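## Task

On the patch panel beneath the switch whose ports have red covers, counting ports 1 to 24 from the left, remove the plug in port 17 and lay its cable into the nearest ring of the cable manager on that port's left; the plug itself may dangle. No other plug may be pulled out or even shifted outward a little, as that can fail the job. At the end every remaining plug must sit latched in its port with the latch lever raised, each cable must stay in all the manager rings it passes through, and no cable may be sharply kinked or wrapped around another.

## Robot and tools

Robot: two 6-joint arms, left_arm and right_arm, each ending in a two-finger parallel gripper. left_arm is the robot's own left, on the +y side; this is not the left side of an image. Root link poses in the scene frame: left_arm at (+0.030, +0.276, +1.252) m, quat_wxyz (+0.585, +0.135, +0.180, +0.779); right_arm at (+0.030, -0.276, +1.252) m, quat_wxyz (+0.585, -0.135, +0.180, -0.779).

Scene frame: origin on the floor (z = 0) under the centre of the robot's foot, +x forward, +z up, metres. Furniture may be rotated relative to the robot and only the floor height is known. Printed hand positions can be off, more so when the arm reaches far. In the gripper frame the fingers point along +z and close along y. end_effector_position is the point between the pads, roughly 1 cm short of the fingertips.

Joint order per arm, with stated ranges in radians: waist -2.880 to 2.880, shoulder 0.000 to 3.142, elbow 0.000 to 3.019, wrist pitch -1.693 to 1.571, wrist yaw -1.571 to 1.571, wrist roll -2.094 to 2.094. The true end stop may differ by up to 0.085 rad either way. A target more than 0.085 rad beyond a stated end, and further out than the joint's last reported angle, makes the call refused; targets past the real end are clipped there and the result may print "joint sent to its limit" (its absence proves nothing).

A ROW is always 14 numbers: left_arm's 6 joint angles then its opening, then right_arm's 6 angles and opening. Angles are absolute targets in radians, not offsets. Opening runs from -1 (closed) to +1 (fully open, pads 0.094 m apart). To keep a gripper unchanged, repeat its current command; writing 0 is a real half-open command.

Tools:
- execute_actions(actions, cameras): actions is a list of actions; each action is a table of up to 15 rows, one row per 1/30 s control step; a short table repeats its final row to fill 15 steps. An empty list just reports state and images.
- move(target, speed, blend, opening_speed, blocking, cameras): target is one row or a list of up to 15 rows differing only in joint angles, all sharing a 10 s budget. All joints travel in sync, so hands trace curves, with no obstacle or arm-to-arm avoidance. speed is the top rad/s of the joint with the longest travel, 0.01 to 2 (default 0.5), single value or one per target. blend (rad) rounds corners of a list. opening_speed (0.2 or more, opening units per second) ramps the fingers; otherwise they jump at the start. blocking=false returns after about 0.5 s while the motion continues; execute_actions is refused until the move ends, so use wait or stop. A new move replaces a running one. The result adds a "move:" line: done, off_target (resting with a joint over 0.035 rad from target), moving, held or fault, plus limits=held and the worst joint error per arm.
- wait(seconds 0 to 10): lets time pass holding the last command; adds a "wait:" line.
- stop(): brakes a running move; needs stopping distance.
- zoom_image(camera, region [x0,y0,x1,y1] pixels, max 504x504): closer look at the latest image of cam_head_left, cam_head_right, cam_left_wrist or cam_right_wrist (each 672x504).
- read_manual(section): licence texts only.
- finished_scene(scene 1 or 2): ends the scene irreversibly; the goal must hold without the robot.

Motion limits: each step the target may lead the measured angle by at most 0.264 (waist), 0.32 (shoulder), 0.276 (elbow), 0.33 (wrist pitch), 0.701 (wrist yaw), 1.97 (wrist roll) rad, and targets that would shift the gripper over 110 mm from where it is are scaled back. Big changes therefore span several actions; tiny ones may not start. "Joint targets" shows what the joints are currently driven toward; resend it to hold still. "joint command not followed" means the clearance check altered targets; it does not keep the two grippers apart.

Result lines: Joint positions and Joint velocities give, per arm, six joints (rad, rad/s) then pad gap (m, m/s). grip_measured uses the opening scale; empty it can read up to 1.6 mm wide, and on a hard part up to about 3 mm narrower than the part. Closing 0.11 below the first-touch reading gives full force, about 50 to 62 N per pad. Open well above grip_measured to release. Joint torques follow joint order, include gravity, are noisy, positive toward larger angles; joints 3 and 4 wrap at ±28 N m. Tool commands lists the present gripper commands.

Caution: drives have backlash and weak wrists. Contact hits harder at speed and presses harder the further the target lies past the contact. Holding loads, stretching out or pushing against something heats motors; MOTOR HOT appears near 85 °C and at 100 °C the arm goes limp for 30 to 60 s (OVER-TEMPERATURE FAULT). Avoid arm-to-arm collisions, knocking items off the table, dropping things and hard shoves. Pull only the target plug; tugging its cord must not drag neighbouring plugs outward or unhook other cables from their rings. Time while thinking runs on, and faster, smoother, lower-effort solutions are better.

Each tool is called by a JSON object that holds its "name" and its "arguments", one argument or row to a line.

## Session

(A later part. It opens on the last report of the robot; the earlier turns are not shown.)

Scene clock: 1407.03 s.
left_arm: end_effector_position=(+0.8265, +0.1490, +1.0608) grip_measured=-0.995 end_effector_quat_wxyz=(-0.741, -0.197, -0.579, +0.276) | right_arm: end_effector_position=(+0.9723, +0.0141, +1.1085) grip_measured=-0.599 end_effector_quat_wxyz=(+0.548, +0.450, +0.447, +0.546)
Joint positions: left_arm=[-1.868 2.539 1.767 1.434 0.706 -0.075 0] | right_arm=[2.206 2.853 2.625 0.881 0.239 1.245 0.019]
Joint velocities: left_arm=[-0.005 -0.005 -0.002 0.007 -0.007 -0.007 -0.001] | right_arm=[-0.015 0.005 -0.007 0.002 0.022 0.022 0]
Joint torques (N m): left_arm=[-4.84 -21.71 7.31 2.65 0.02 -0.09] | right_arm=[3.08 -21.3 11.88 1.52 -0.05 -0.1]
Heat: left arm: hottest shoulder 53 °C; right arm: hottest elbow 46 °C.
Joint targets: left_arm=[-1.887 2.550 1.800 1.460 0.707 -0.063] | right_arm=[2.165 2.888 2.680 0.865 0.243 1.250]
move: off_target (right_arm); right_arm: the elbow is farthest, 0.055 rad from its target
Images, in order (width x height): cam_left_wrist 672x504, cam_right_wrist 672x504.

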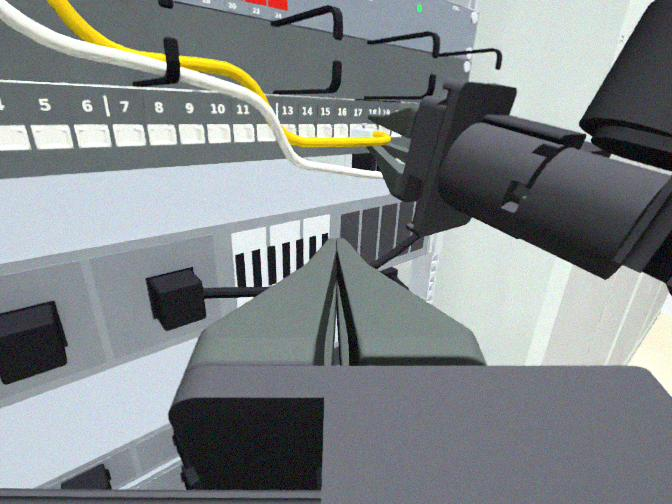

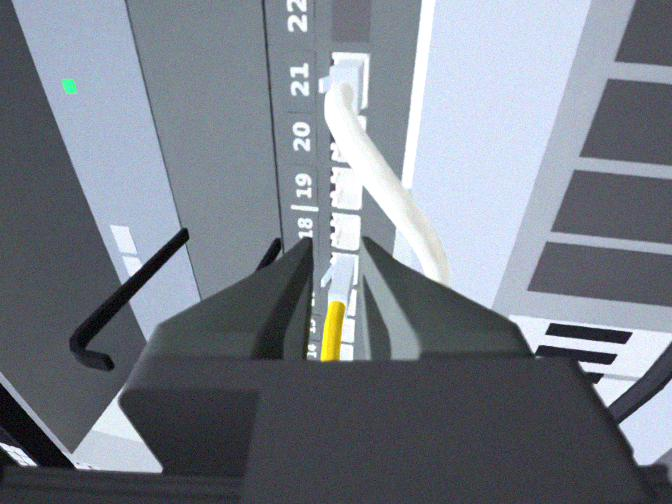

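{"name": "move", "arguments": {
  "target": [-1.887,2.55,1.80,1.46,0.707,-0.063,-1, 2.232,2.890,2.685,0.865,0.25,1.25,-0.6],
  "speed": 0.1,
  "cameras": ["cam_left_wrist","cam_right_wrist"]
}}

{"name": "zoom_image", "arguments": {
  "camera": "cam_right_wrist",
  "region": [240, 160, 440, 300]
}}

{"name": "zoom_image", "arguments": {
  "camera": "cam_left_wrist",
  "region": [320, 90, 440, 190]
}}

Scene clock: 1417.07 s.
left_arm: end_effector_position=(+0.8265, +0.1490, +1.0608) grip_measured=-0.995 end_effector_quat_wxyz=(-0.742, -0.197, -0.579, +0.276) | right_arm: end_effector_position=(+0.9716, +0.0166, +1.1110) grip_measured=-0.599 end_effector_quat_wxyz=(+0.549, +0.455, +0.442, +0.544)
Joint positions: left_arm=[-1.868 2.539 1.767 1.434 0.706 -0.074 0] | right_arm=[2.212 2.855 2.631 0.881 0.256 1.245 0.019]
Joint velocities: left_arm=[-0.005 -0.015 -0.012 -0.002 -0.066 0.051 -0.001] | right_arm=[-0.015 -0.005 0.012 -0.007 0.007 -0.037 0]
Joint torques (N m): left_arm=[-4.66 -21.66 7.35 2.58 0.06 -0.07] | right_arm=[7.3 -20.6 11.55 1.25 -0.11 -0.07]
Heat: left arm: hottest shoulder 53 °C; right arm: hottest elbow 47 °C.
Joint targets: left_arm=[-1.887 2.550 1.800 1.460 0.707 -0.061] | right_arm=[2.232 2.890 2.685 0.865 0.258 1.250]
move: off_target (right_arm); right_arm: the elbow is farthest, 0.054 rad from its target
Images, in order (width x height): cam_left_wrist 672x504, cam_right_wrist 672x504.

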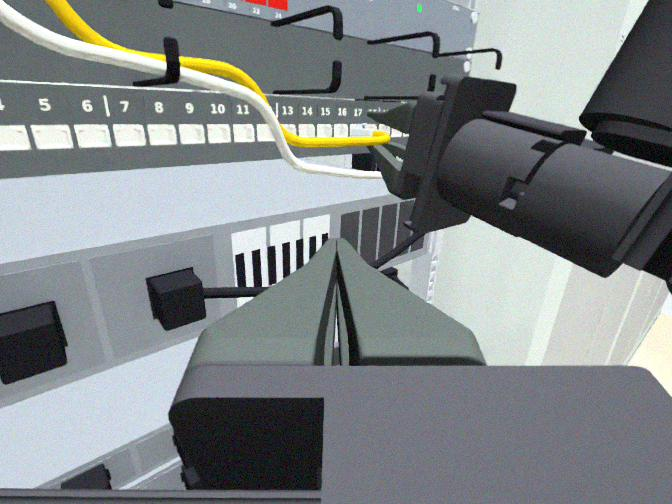

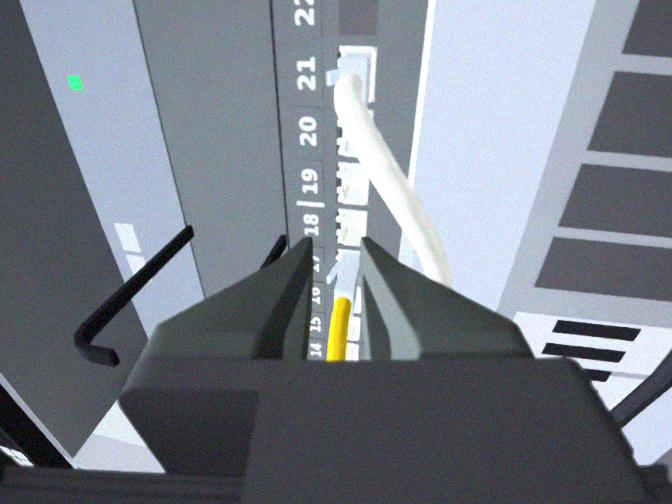

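Scaled by 2.520 from the camera's 672x504 image, which has a finer 960x720 frame.

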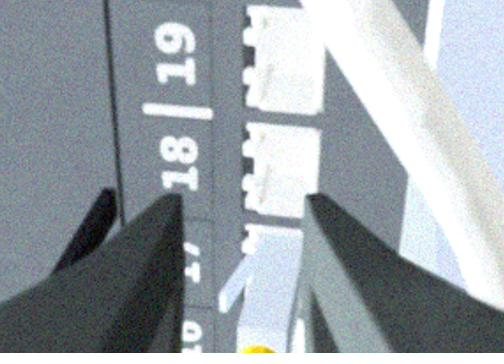

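Scaled by 4.200 from the camera's 672x504 image, which has a finer 960x720 frame.

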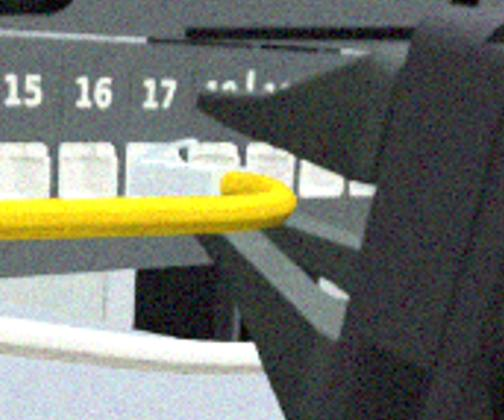

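{"name": "move", "arguments": {
  "target": [-1.887,2.55,1.80,1.46,0.707,-0.063,-1, 2.248,2.885,2.67,0.870,0.25,1.25,-0.6],
  "speed": 0.1,
  "cameras": ["cam_left_wrist","cam_right_wrist"]
}}

{"name": "zoom_image", "arguments": {
  "camera": "cam_right_wrist",
  "region": [240, 160, 440, 300]
}}

{"name": "zoom_image", "arguments": {
  "camera": "cam_left_wrist",
  "region": [320, 90, 440, 190]
}}

Scene clock: 1425.10 s.
left_arm: end_effector_position=(+0.8265, +0.1490, +1.0608) grip_measured=-0.995 end_effector_quat_wxyz=(-0.742, -0.197, -0.579, +0.276) | right_arm: end_effector_position=(+0.9707, +0.0183, +1.1100) grip_measured=-0.599 end_effector_quat_wxyz=(+0.548, +0.455, +0.443, +0.544)
Joint positions: left_arm=[-1.868 2.539 1.767 1.434 0.706 -0.074 0] | right_arm=[2.214 2.856 2.631 0.881 0.256 1.245 0.019]
Joint velocities: left_arm=[-0.005 -0.015 -0.007 0.002 -0.022 0.037 -0.001] | right_arm=[-0.015 -0.005 -0.007 0.007 -0.022 0.007 0]
Joint torques (N m): left_arm=[-4.6 -21.66 7.39 2.59 0.05 -0.08] | right_arm=[8.59 -21.54 10.58 1.48 -0.53 -0.08]
Heat: left arm: hottest shoulder 53 °C; right arm: hottest elbow 48 °C.
Joint targets: left_arm=[-1.887 2.550 1.800 1.460 0.707 -0.063] | right_arm=[2.247 2.886 2.670 0.870 0.250 1.250]
move: off_target (right_arm); right_arm: the elbow is farthest, 0.039 rad from its target
Images, in order (width x height): cam_left_wrist 672x504, cam_right_wrist 672x504.

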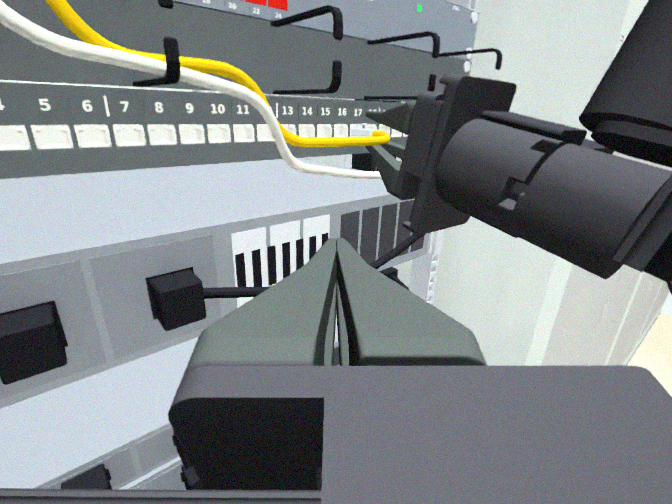

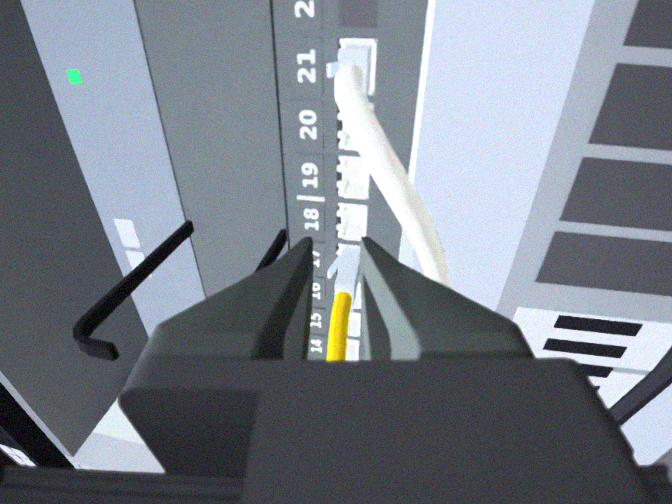

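Scaled by 2.520 from the camera's 672x504 image, which has a finer 960x720 frame.

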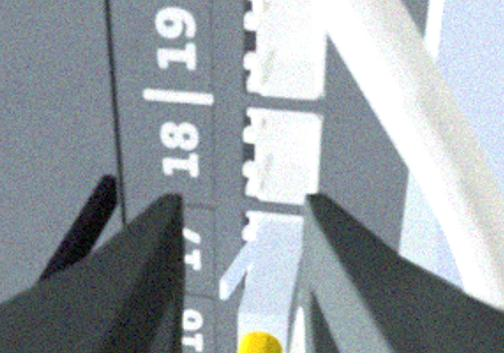

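Scaled by 4.200 from the camera's 672x504 image, which has a finer 960x720 frame.

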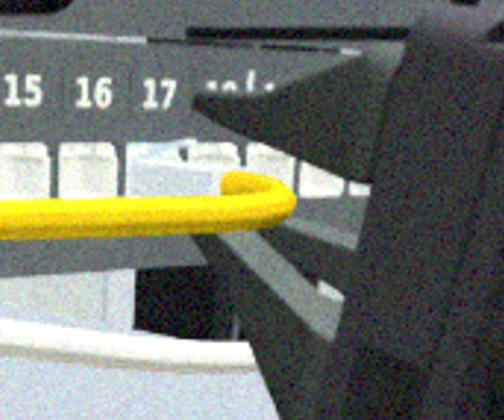

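Need ~6 mm left still. Keep going.

{"name": "move", "arguments": {
  "target": [-1.887,2.55,1.80,1.46,0.707,-0.063,-1, 2.262,2.88,2.64,0.880,0.25,1.25,-0.6],
  "speed": 0.1,
  "cameras": ["cam_left_wrist","cam_right_wrist"]
}}

{"name": "zoom_image", "arguments": {
  "camera": "cam_right_wrist",
  "region": [240, 160, 440, 300]
}}

Scene clock: 1430.90 s.
left_arm: end_effector_position=(+0.8265, +0.1490, +1.0608) grip_measured=-0.995 end_effector_quat_wxyz=(-0.742, -0.197, -0.579, +0.276) | right_arm: end_effector_position=(+0.9692, +0.0238, +1.1114) grip_measured=-0.599 end_effector_quat_wxyz=(+0.546, +0.454, +0.443, +0.547)
Joint positions: left_arm=[-1.868 2.539 1.767 1.434 0.706 -0.074 0] | right_arm=[2.22 2.856 2.631 0.881 0.256 1.245 0.019]
Joint velocities: left_arm=[-0.015 -0.005 -0.002 -0.007 0.066 0.007 -0.001] | right_arm=[-0.005 -0.015 0.007 -0.002 -0.051 -0.007 0]
Joint torques (N m): left_arm=[-4.72 -21.71 7.36 2.63 0.04 -0.11] | right_arm=[9 -22.07 8.61 1.94 -0.43 -0.01]
Heat: left arm: hottest shoulder 53 °C; right arm: hottest elbow 49 °C.
Joint targets: left_arm=[-1.887 2.550 1.800 1.460 0.707 -0.063] | right_arm=[2.263 2.879 2.640 0.880 0.250 1.250]
move: off_target (right_arm); right_arm: the waist is farthest, 0.042 rad from its target
Images, in order (width x height): cam_left_wrist 672x504, cam_right_wrist 672x504.

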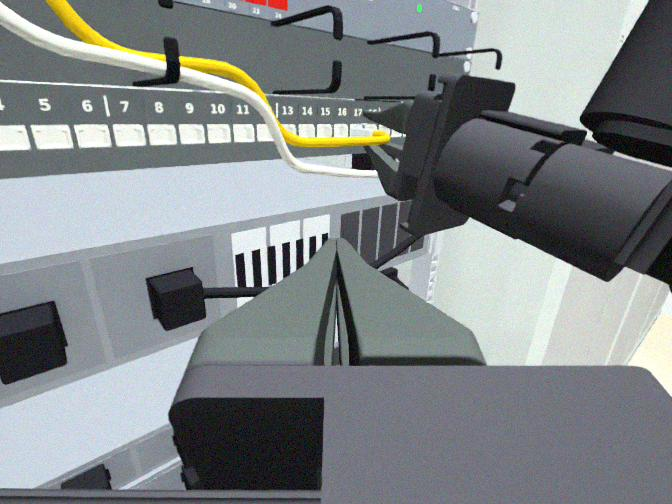

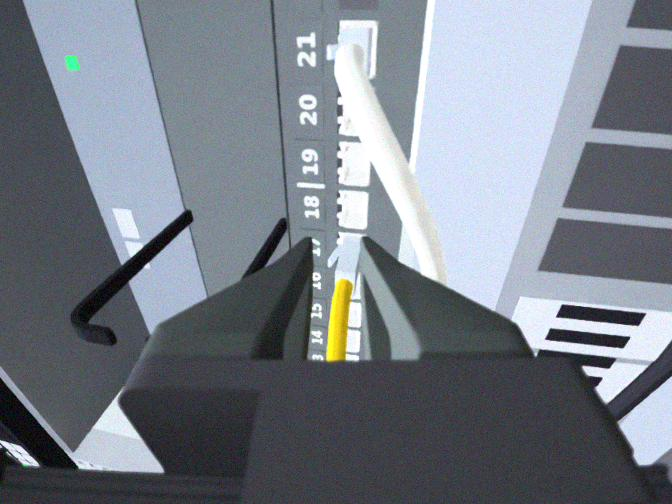

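Scaled by 2.520 from the camera's 672x504 image, which has a finer 960x720 frame.

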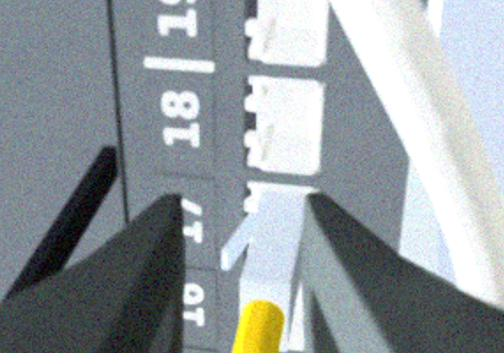

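{"name": "move", "arguments": {
  "target": [-1.887,2.55,1.80,1.46,0.707,-0.063,-1, 2.262,2.875,2.64,0.880,0.25,1.25,-1],
  "speed": 0.1,
  "opening_speed": 0.3,
  "cameras": ["cam_left_wrist","cam_right_wrist"]
}}

{"name": "zoom_image", "arguments": {
  "camera": "cam_right_wrist",
  "region": [240, 160, 440, 300]
}}

{"name": "zoom_image", "arguments": {
  "camera": "cam_left_wrist",
  "region": [320, 90, 440, 190]
}}

Scene clock: 1445.93 s.
left_arm: end_effector_position=(+0.8265, +0.1490, +1.0608) grip_measured=-0.995 end_effector_quat_wxyz=(-0.742, -0.197, -0.579, +0.276) | right_arm: end_effector_position=(+0.9679, +0.0243, +1.1065) grip_measured=-0.856 end_effector_quat_wxyz=(+0.545, +0.456, +0.446, +0.544)
Joint positions: left_arm=[-1.868 2.539 1.767 1.434 0.706 -0.074 0] | right_arm=[2.22 2.861 2.631 0.878 0.259 1.245 0.007]
Joint velocities: left_arm=[-0.015 -0.005 0.017 0.002 0.022 -0.037 0] | right_arm=[-0.005 -0.005 0.002 -0.007 -0.022 -0.066 0]
Joint torques (N m): left_arm=[-4.42 -21.48 7.35 2.58 0.05 -0.09] | right_arm=[9.7 -23.06 8.25 2.03 -0.53 -0.08]
Heat: left arm: hottest shoulder 53 °C; right arm: hottest elbow 47 °C.
Joint targets: left_arm=[-1.887 2.550 1.800 1.460 0.707 -0.063] | right_arm=[2.262 2.876 2.640 0.881 0.251 1.250]
move: off_target (right_arm); right_arm: the waist is farthest, 0.042 rad from its target
Images, in order (width x height): cam_left_wrist 672x504, cam_right_wrist 672x504.

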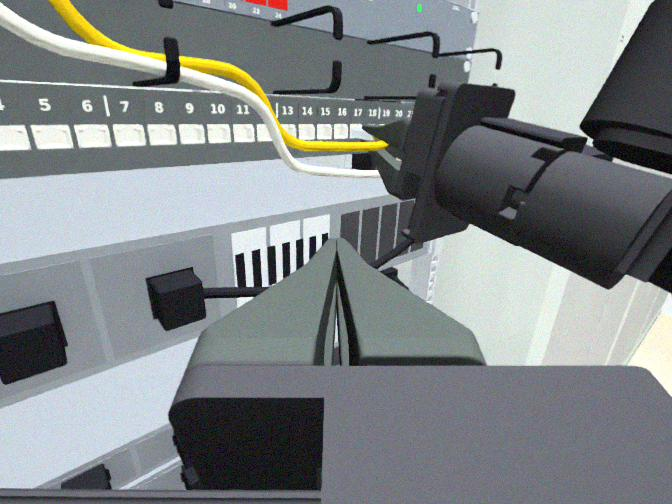

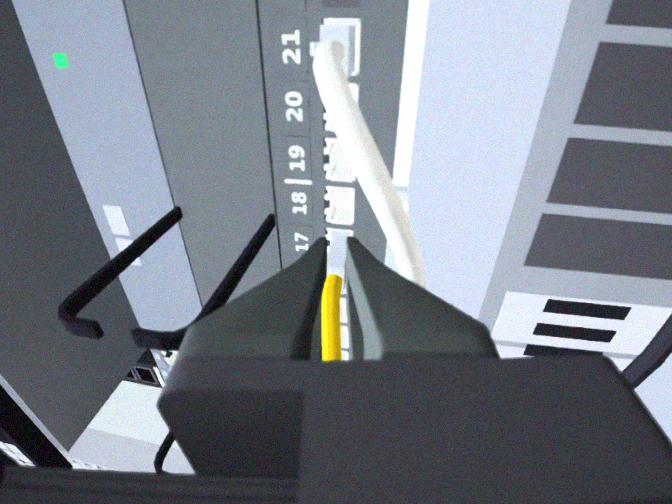

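Scaled by 2.520 from the camera's 672x504 image, which has a finer 960x720 frame.

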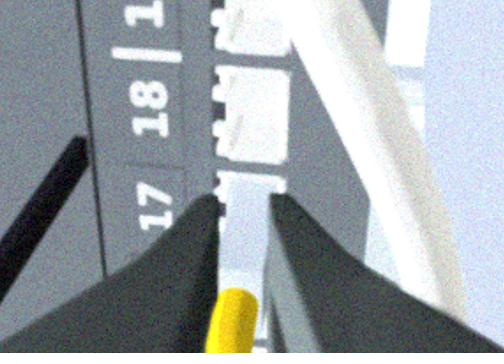

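Scaled by 4.200 from the camera's 672x504 image, which has a finer 960x720 frame.

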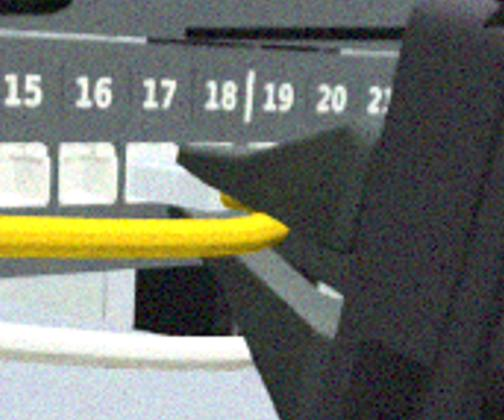

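{"name": "move", "arguments": {
  "target": [
    [-1.887,2.55,1.80,1.46,0.707,-0.063,-1, 2.26,2.82,2.50,0.94,0.25,1.25,-1],
    [-1.887,2.55,1.80,1.46,0.707,-0.063,-1, 2.262,2.78,2.37,0.98,0.25,1.25,-1]
  ],
  "speed": 0.2,
  "cameras": ["cam_left_wrist","cam_right_wrist"]
}}

{"name": "zoom_image", "arguments": {
  "camera": "cam_left_wrist",
  "region": [320, 90, 440, 190]
}}

Scene clock: 1456.87 s.
left_arm: end_effector_position=(+0.8265, +0.1490, +1.0608) grip_measured=-0.995 end_effector_quat_wxyz=(-0.742, -0.197, -0.579, +0.276) | right_arm: end_effector_position=(+0.9313, +0.0458, +1.0776) grip_measured=-0.870 end_effector_quat_wxyz=(+0.522, +0.458, +0.476, +0.540)
Joint positions: left_arm=[-1.868 2.539 1.767 1.434 0.706 -0.074 0] | right_arm=[2.243 2.782 2.387 0.973 0.253 1.245 0.006]
Joint velocities: left_arm=[-0.015 -0.015 0.012 -0.007 -0.022 -0.007 -0.001] | right_arm=[-0.005 -0.015 -0.007 -0.007 -0.007 -0.022 0.001]
Joint torques (N m): left_arm=[-4.31 -21.6 7.36 2.69 0.03 -0.08] | right_arm=[8.12 -23.47 5.91 2.48 -0.45 -0.03]
Heat: left arm: hottest shoulder 53 °C; right arm: hottest shoulder 46 °C.
Joint targets: left_arm=[-1.887 2.550 1.800 1.460 0.707 -0.063] | right_arm=[2.262 2.779 2.369 0.979 0.249 1.250]
move: done
Images, in order (width x height): cam_left_wrist 672x504, cam_right_wrist 672x504.

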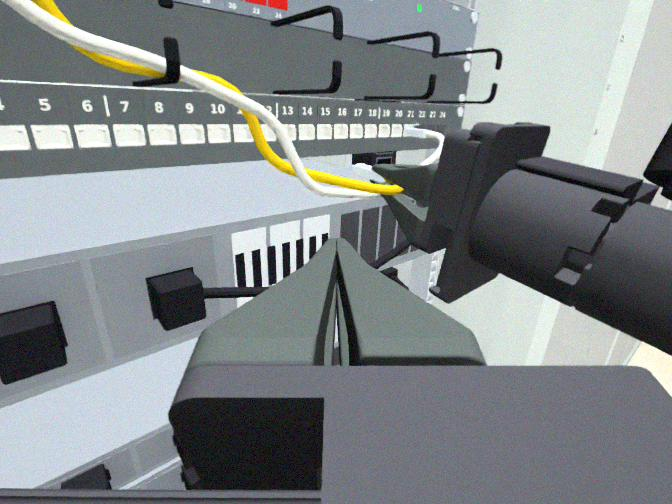

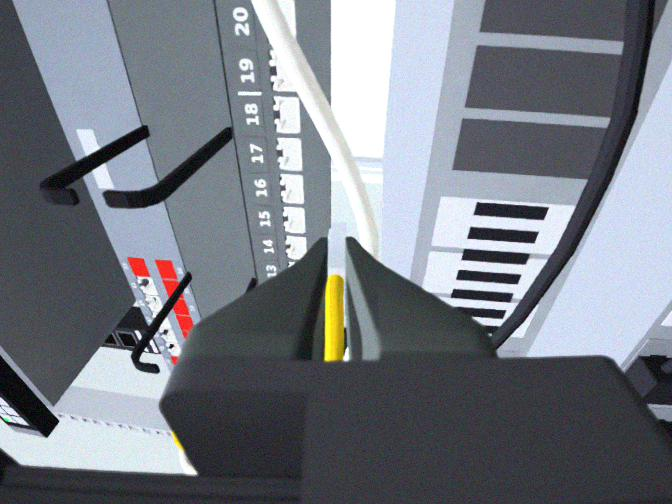

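Scaled by 4.200 from the camera's 672x504 image, which has a finer 960x720 frame.

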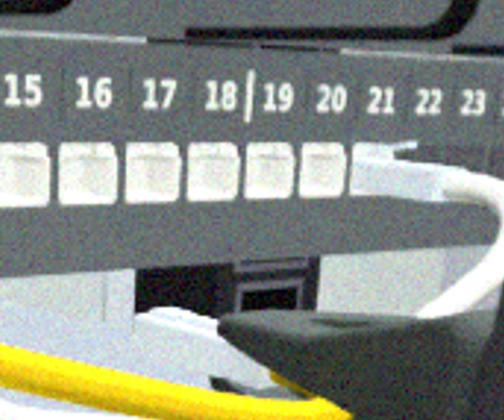

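{"name": "move", "arguments": {
  "target": [
    [-1.887,2.55,1.80,1.46,0.707,-0.063,-1, 2.275,2.66,2.13,1.115,0.25,1.25,-1],
    [-1.887,2.55,1.80,1.46,0.707,-0.063,-1, 2.281,2.50,1.955,1.169,0.25,1.25,-1]
  ],
  "speed": 0.3
}}

Scene clock: 1502.73 s.
left_arm: end_effector_position=(+0.8265, +0.1490, +1.0608) grip_measured=-0.995 end_effector_quat_wxyz=(-0.742, -0.197, -0.579, +0.276) | right_arm: end_effector_position=(+0.8947, +0.0292, +1.1449) grip_measured=-0.870 end_effector_quat_wxyz=(+0.521, +0.454, +0.470, +0.549)
Joint positions: left_arm=[-1.868 2.539 1.767 1.434 0.706 -0.074 0] | right_arm=[2.26 2.515 1.962 1.148 0.253 1.245 0.006]
Joint velocities: left_arm=[-0.005 -0.005 0.007 -0.012 -0.022 -0.007 0] | right_arm=[-0.015 -0.005 -0.007 -0.002 -0.022 -0.051 0]
Joint torques (N m): left_arm=[-4.25 -21.48 7.36 2.71 0.05 -0.08] | right_arm=[7.3 -24 5.5 3.07 -0.3 -0.08]
Heat: left arm: hottest shoulder 53 °C; right arm: hottest shoulder 46 °C.
Joint targets: left_arm=[-1.887 2.550 1.800 1.460 0.707 -0.063] | right_arm=[2.281 2.500 1.956 1.169 0.251 1.250]
move: done

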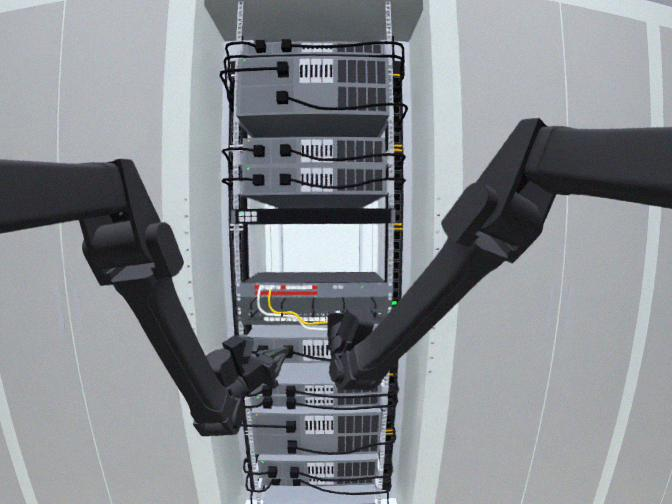

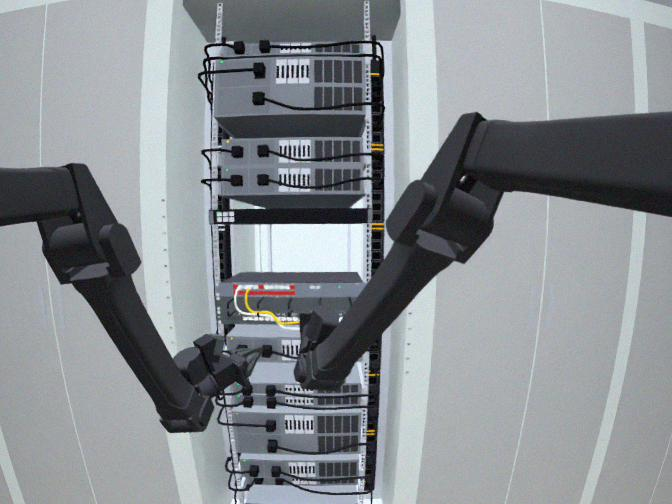

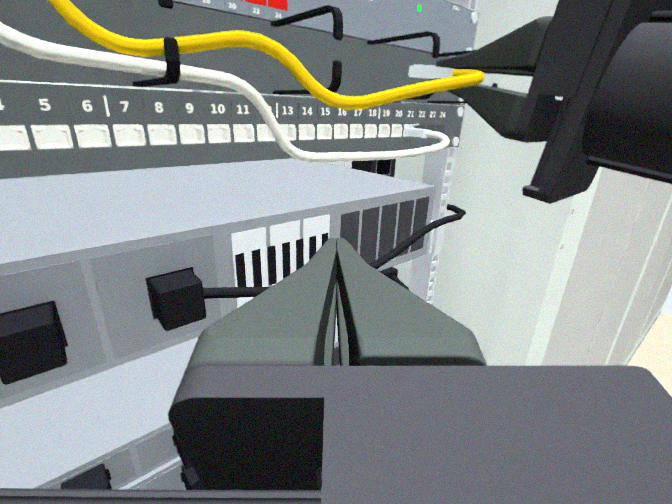

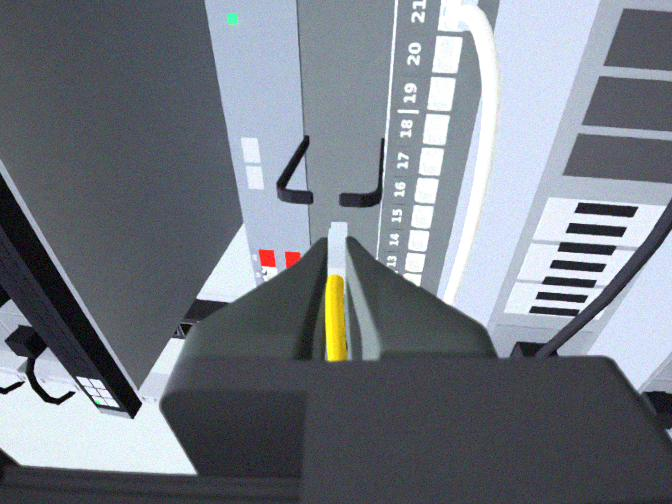

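{"name": "move", "arguments": {
  "target": [-2.065,2.316,1.462,1.493,-0.12,-1.25,-0.3, 2.230,2.485,1.92,1.175,0.25,1.25,-1],
  "speed": 0.4
}}

{"name": "zoom_image", "arguments": {
  "camera": "cam_left_wrist",
  "region": [150, 20, 600, 300]
}}

{"name": "zoom_image", "arguments": {
  "camera": "cam_head_left",
  "region": [210, 260, 410, 400]
}}

Scene clock: 1568.07 s.
left_arm: end_effector_position=(+0.8158, +0.1512, +1.1159) grip_measured=-0.303 end_effector_quat_wxyz=(-0.566, +0.438, -0.485, +0.502) | right_arm: end_effector_position=(+0.8892, +0.0215, +1.1338) grip_measured=-0.870 end_effector_quat_wxyz=(+0.519, +0.458, +0.478, +0.541)
Joint positions: left_arm=[-2.045 2.347 1.468 1.464 -0.126 -1.235 0.033] | right_arm=[2.25 2.509 1.929 1.153 0.253 1.245 0.006]
Joint velocities: left_arm=[-0.015 -0.005 -0.017 0.022 0.007 -0.007 0] | right_arm=[0.005 -0.005 -0.012 -0.017 0.037 0.007 0]
Joint torques (N m): left_arm=[-5.25 -24.47 3.56 2.82 0.09 -0.25] | right_arm=[4.48 -24.29 5.07 3.07 -0.29 -0.09]
Heat: left arm: hottest shoulder 53 °C; right arm: hottest shoulder 48 °C.
Joint targets: left_arm=[-2.065 2.316 1.463 1.493 -0.128 -1.251] | right_arm=[2.229 2.485 1.920 1.175 0.250 1.250]
move: done

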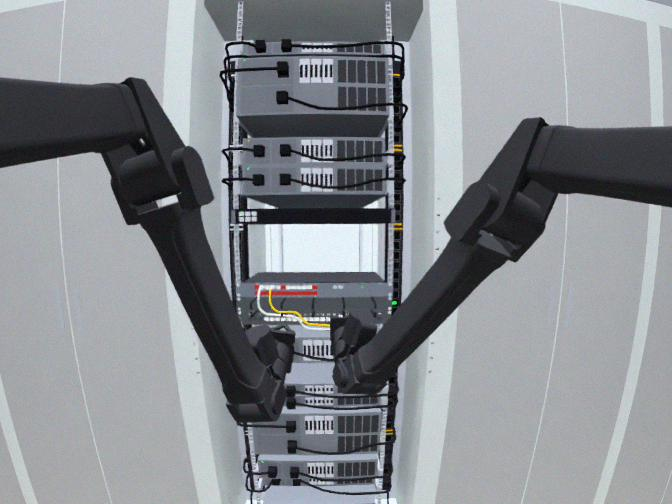

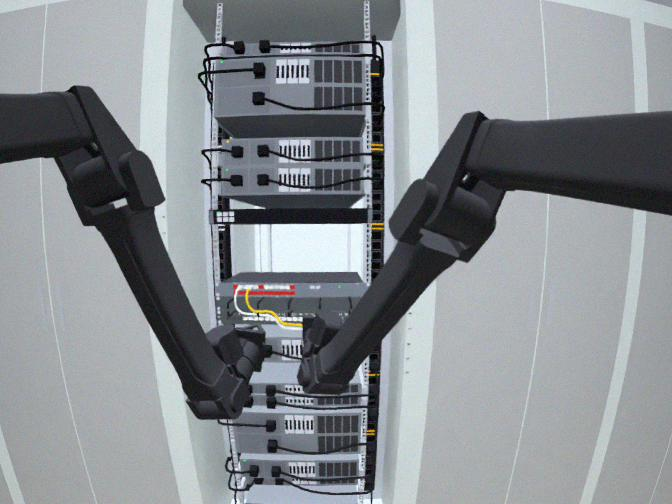

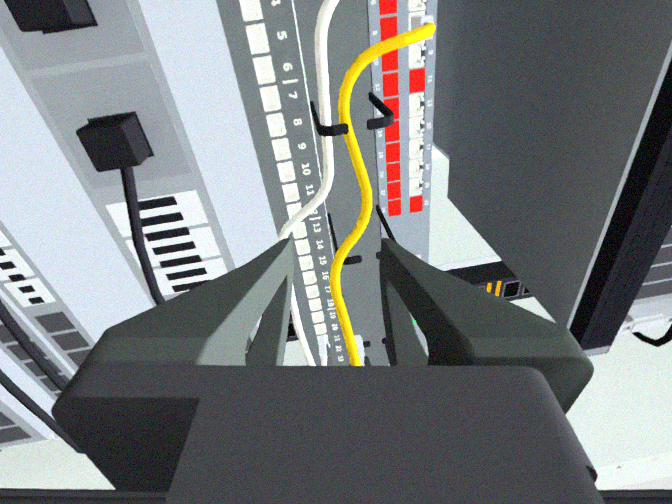

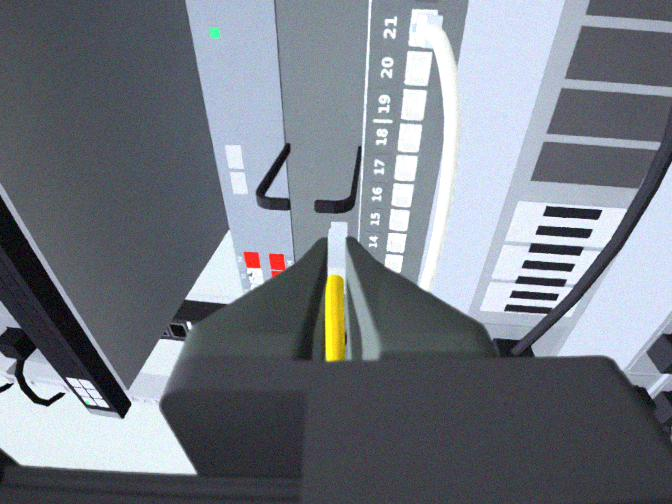

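Scaled by 1.120 from the camera's 672x504 image, which has a finer 960x720 frame.

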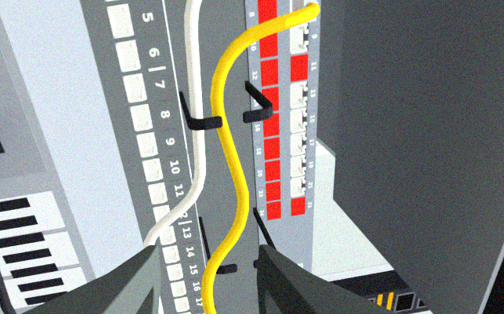

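Scaled by 2.520 from the camera's 672x504 image, which has a finer 960x720 frame.

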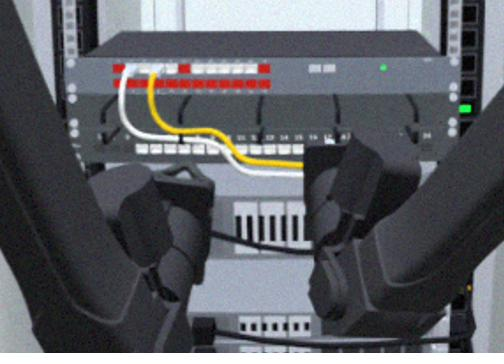

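{"name": "move", "arguments": {
  "target": [-2.065,2.316,1.462,1.493,-0.12,-1.25,-0.3, 2.218,2.415,1.835,1.185,0.25,1.25,-1],
  "speed": 0.25,
  "cameras": ["cam_left_wrist","cam_right_wrist","cam_head_left"]
}}

Scene clock: 1579.33 s.
left_arm: end_effector_position=(+0.8158, +0.1506, +1.1161) grip_measured=-0.303 end_effector_quat_wxyz=(-0.565, +0.438, -0.486, +0.503) | right_arm: end_effector_position=(+0.8874, +0.0077, +1.1594) grip_measured=-0.870 end_effector_quat_wxyz=(+0.520, +0.457, +0.478, +0.540)
Joint positions: left_arm=[-2.045 2.347 1.468 1.464 -0.122 -1.237 0.033] | right_arm=[2.244 2.433 1.844 1.162 0.25 1.245 0.006]
Joint velocities: left_arm=[-0.005 -0.005 0.002 -0.007 -0.051 -0.037 0] | right_arm=[-0.005 -0.015 -0.017 -0.027 0.051 0.007 -0.001]
Joint torques (N m): left_arm=[-5.89 -23.82 3.49 2.74 0.29 -0.24] | right_arm=[3.9 -23.59 4.86 3.18 -0.2 -0.12]
Heat: left arm: hottest shoulder 53 °C; right arm: hottest shoulder 48 °C.
Joint targets: left_arm=[-2.065 2.316 1.462 1.493 -0.120 -1.251] | right_arm=[2.219 2.415 1.836 1.185 0.249 1.250]
move: done
Images, in order (width x height): cam_head_left 672x504, cam_left_wrist 672x504, cam_right_wrist 672x504.

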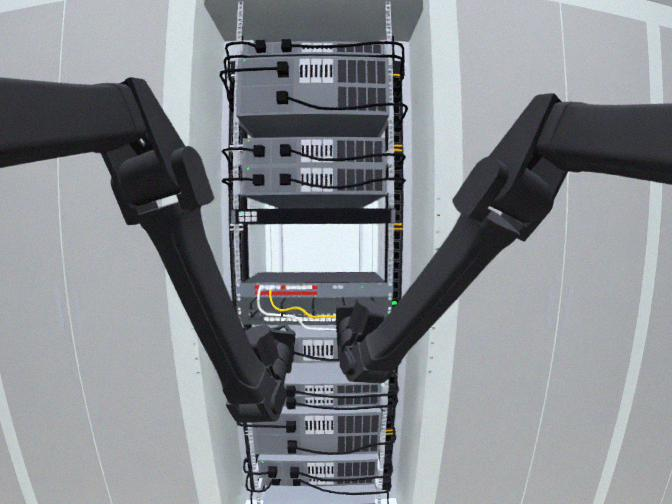

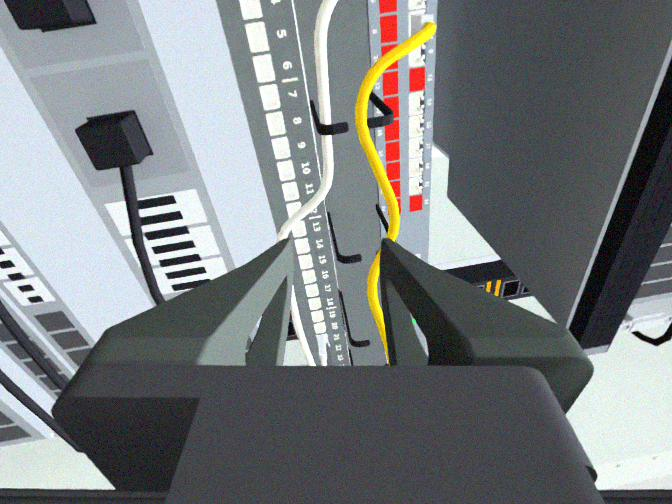

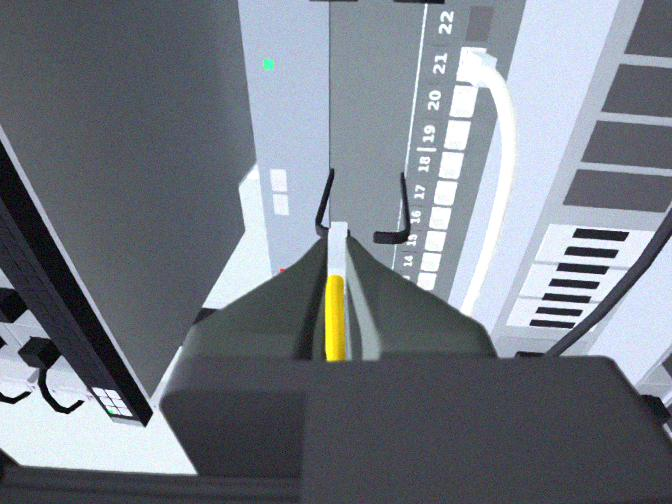

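{"name": "zoom_image", "arguments": {
  "camera": "cam_left_wrist",
  "region": [280, 60, 440, 300]
}}

{"name": "zoom_image", "arguments": {
  "camera": "cam_head_left",
  "region": [240, 270, 350, 350]
}}

Scaled by 2.100 from the camera's 672x504 image, which has a finer 960x720 frame.

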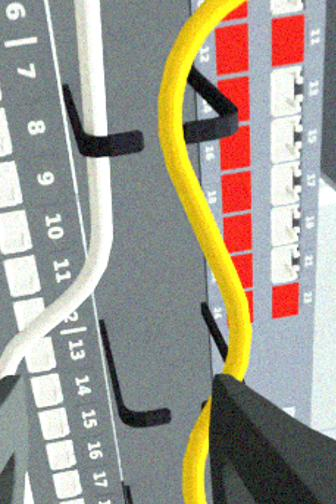

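Scaled by 4.582 from the camera's 672x504 image, which has a finer 960x720 frame.

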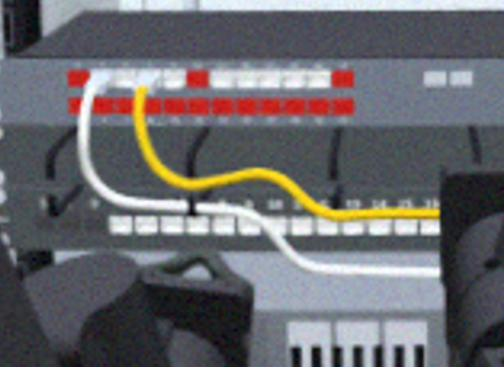

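{"name": "move", "arguments": {
  "target": [-2.065,2.285,1.65,1.286,-0.12,-1.25,-0.3, 2.230,2.46,1.89,1.178,0.25,1.25,-1],
  "speed": 0.25,
  "cameras": ["cam_left_wrist","cam_right_wrist","cam_head_left"]
}}

{"name": "zoom_image", "arguments": {
  "camera": "cam_left_wrist",
  "region": [280, 60, 440, 300]
}}

Scene clock: 1634.87 s.
left_arm: end_effector_position=(+0.8768, +0.1501, +1.1579) grip_measured=-0.303 end_effector_quat_wxyz=(-0.570, +0.435, -0.479, +0.506) | right_arm: end_effector_position=(+0.8874, +0.0077, +1.1594) grip_measured=-0.870 end_effector_quat_wxyz=(+0.520, +0.457, +0.478, +0.540)
Joint positions: left_arm=[-2.045 2.312 1.614 1.302 -0.122 -1.237 0.033] | right_arm=[2.244 2.433 1.844 1.162 0.25 1.245 0.006]
Joint velocities: left_arm=[0.005 -0.005 0.002 -0.002 -0.095 0.007 -0.001] | right_arm=[-0.005 0.005 0.007 -0.007 -0.037 -0.007 0]
Joint torques (N m): left_arm=[-5.89 -25.64 8.43 1.14 0.27 -0.22] | right_arm=[4.84 -20.01 9.43 2.81 -0.21 -0.03]
Heat: left arm: hottest shoulder 54 °C; right arm: hottest shoulder 44 °C.
Joint targets: left_arm=[-2.065 2.284 1.649 1.285 -0.120 -1.250] | right_arm=[2.230 2.460 1.890 1.178 0.250 1.250]
move: off_target (left_arm, right_arm); left_arm: the elbow is farthest, 0.036 rad from its target; right_arm: the elbow is farthest, 0.046 rad from its target
Images, in order (width x height): cam_head_left 672x504, cam_left_wrist 672x504, cam_right_wrist 672x504.

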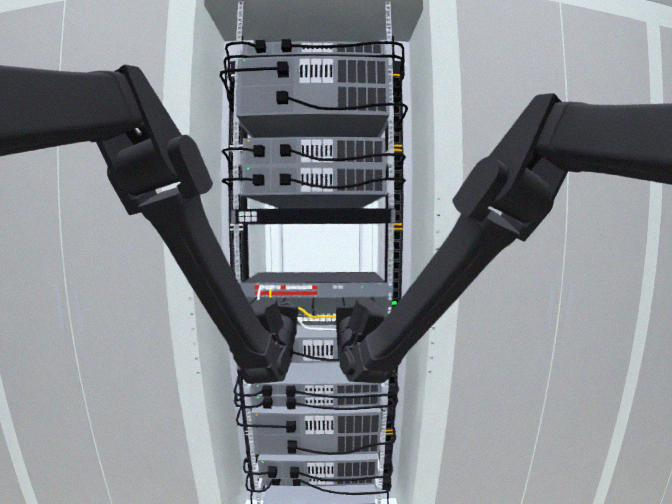

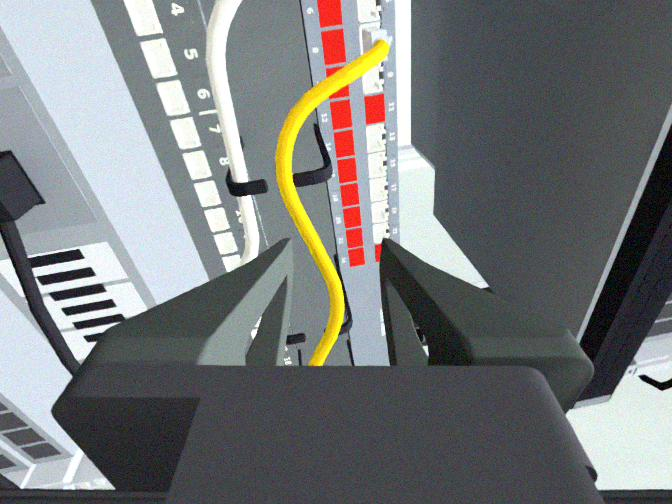

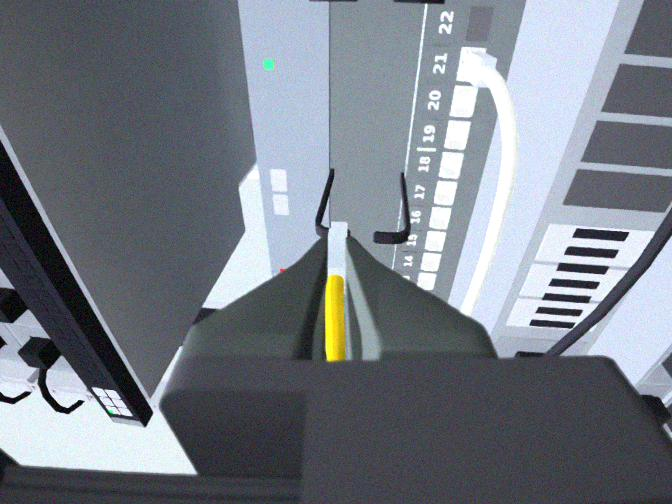

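Scaled by 2.100 from the camera's 672x504 image, which has a finer 960x720 frame.

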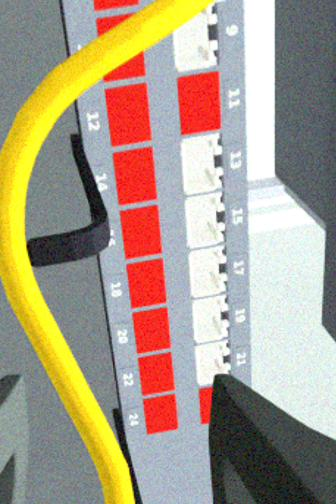

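{"name": "move", "arguments": {
  "target": [-2.055,2.388,1.757,1.228,-0.12,-1.25,-0.3, 2.230,2.46,1.89,1.178,0.25,1.25,-1],
  "speed": 0.2,
  "cameras": ["cam_left_wrist"]
}}

Scene clock: 1650.73 s.
left_arm: end_effector_position=(+0.8959, +0.1430, +1.1376) grip_measured=-0.303 end_effector_quat_wxyz=(-0.566, +0.437, -0.484, +0.504) | right_arm: end_effector_position=(+0.8874, +0.0077, +1.1594) grip_measured=-0.870 end_effector_quat_wxyz=(+0.520, +0.457, +0.478, +0.540)
Joint positions: left_arm=[-2.045 2.378 1.721 1.247 -0.122 -1.237 0.033] | right_arm=[2.244 2.433 1.844 1.162 0.25 1.245 0.006]
Joint velocities: left_arm=[0.005 0.015 -0.002 0.002 0.037 0.037 0.001] | right_arm=[0.005 -0.015 -0.007 0.007 0.007 -0.095 0]
Joint torques (N m): left_arm=[-5.19 -22.89 8.68 1.07 0.27 -0.23] | right_arm=[4.07 -19.31 8.99 2.88 -0.23 -0.13]
Heat: left arm: hottest shoulder 51 °C; right arm: hottest shoulder 43 °C.
Joint targets: left_arm=[-2.055 2.388 1.757 1.228 -0.120 -1.250] | right_arm=[2.230 2.460 1.890 1.178 0.250 1.250]
move: off_target (left_arm, right_arm); left_arm: the elbow is farthest, 0.036 rad from its target; right_arm: the elbow is farthest, 0.046 rad from its target
Images, in order (width x height): cam_left_wrist 672x504.

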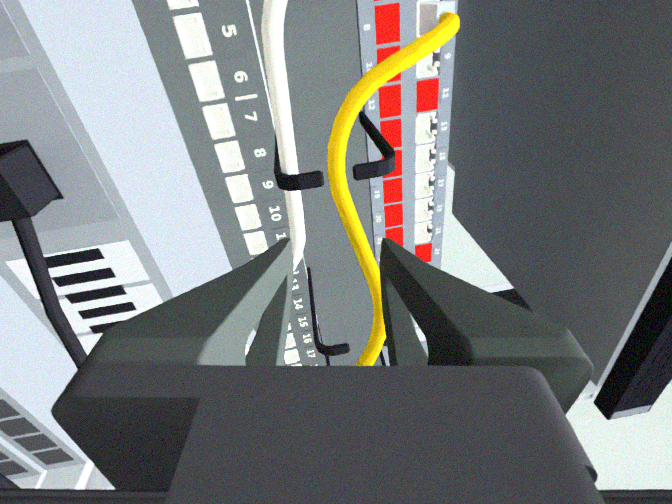

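{"name": "move", "arguments": {
  "target": [-2.055,2.33,1.715,1.228,-0.12,-1.25,-0.3, 2.230,2.46,1.89,1.178,0.25,1.25,-1],
  "speed": 0.2,
  "cameras": ["cam_left_wrist"]
}}

Scene clock: 1667.77 s.
left_arm: end_effector_position=(+0.8999, +0.1451, +1.1509) grip_measured=-0.303 end_effector_quat_wxyz=(-0.571, +0.435, -0.478, +0.507) | right_arm: end_effector_position=(+0.8874, +0.0077, +1.1594) grip_measured=-0.870 end_effector_quat_wxyz=(+0.520, +0.457, +0.478, +0.540)
Joint positions: left_arm=[-2.045 2.361 1.721 1.247 -0.122 -1.237 0.033] | right_arm=[2.244 2.433 1.844 1.162 0.25 1.245 0.006]
Joint velocities: left_arm=[-0.005 -0.005 0.002 -0.007 -0.066 0.022 0] | right_arm=[-0.015 -0.005 0.002 -0.027 0.022 0.051 0]
Joint torques (N m): left_arm=[-4.89 -26.64 5.33 1.03 0.27 -0.23] | right_arm=[4.07 -19.49 8.91 2.7 -0.23 -0.04]
Heat: left arm: hottest shoulder 52 °C; right arm: hottest shoulder 43 °C.
Joint targets: left_arm=[-2.055 2.330 1.715 1.228 -0.120 -1.250] | right_arm=[2.230 2.460 1.890 1.178 0.250 1.250]
move: off_target (right_arm); right_arm: the elbow is farthest, 0.046 rad from its target
Images, in order (width x height): cam_left_wrist 672x504.

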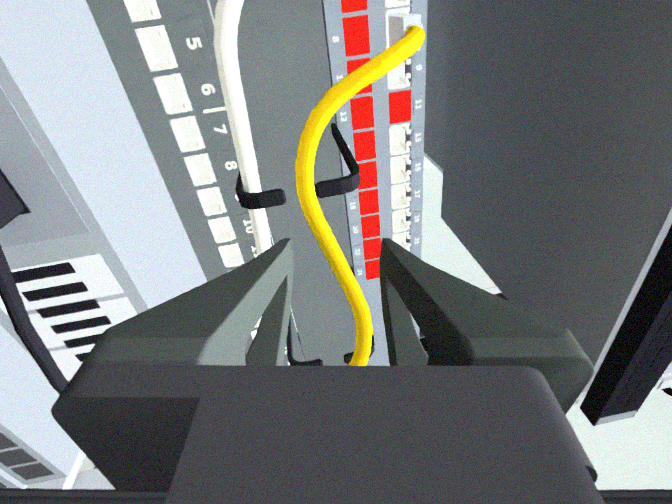

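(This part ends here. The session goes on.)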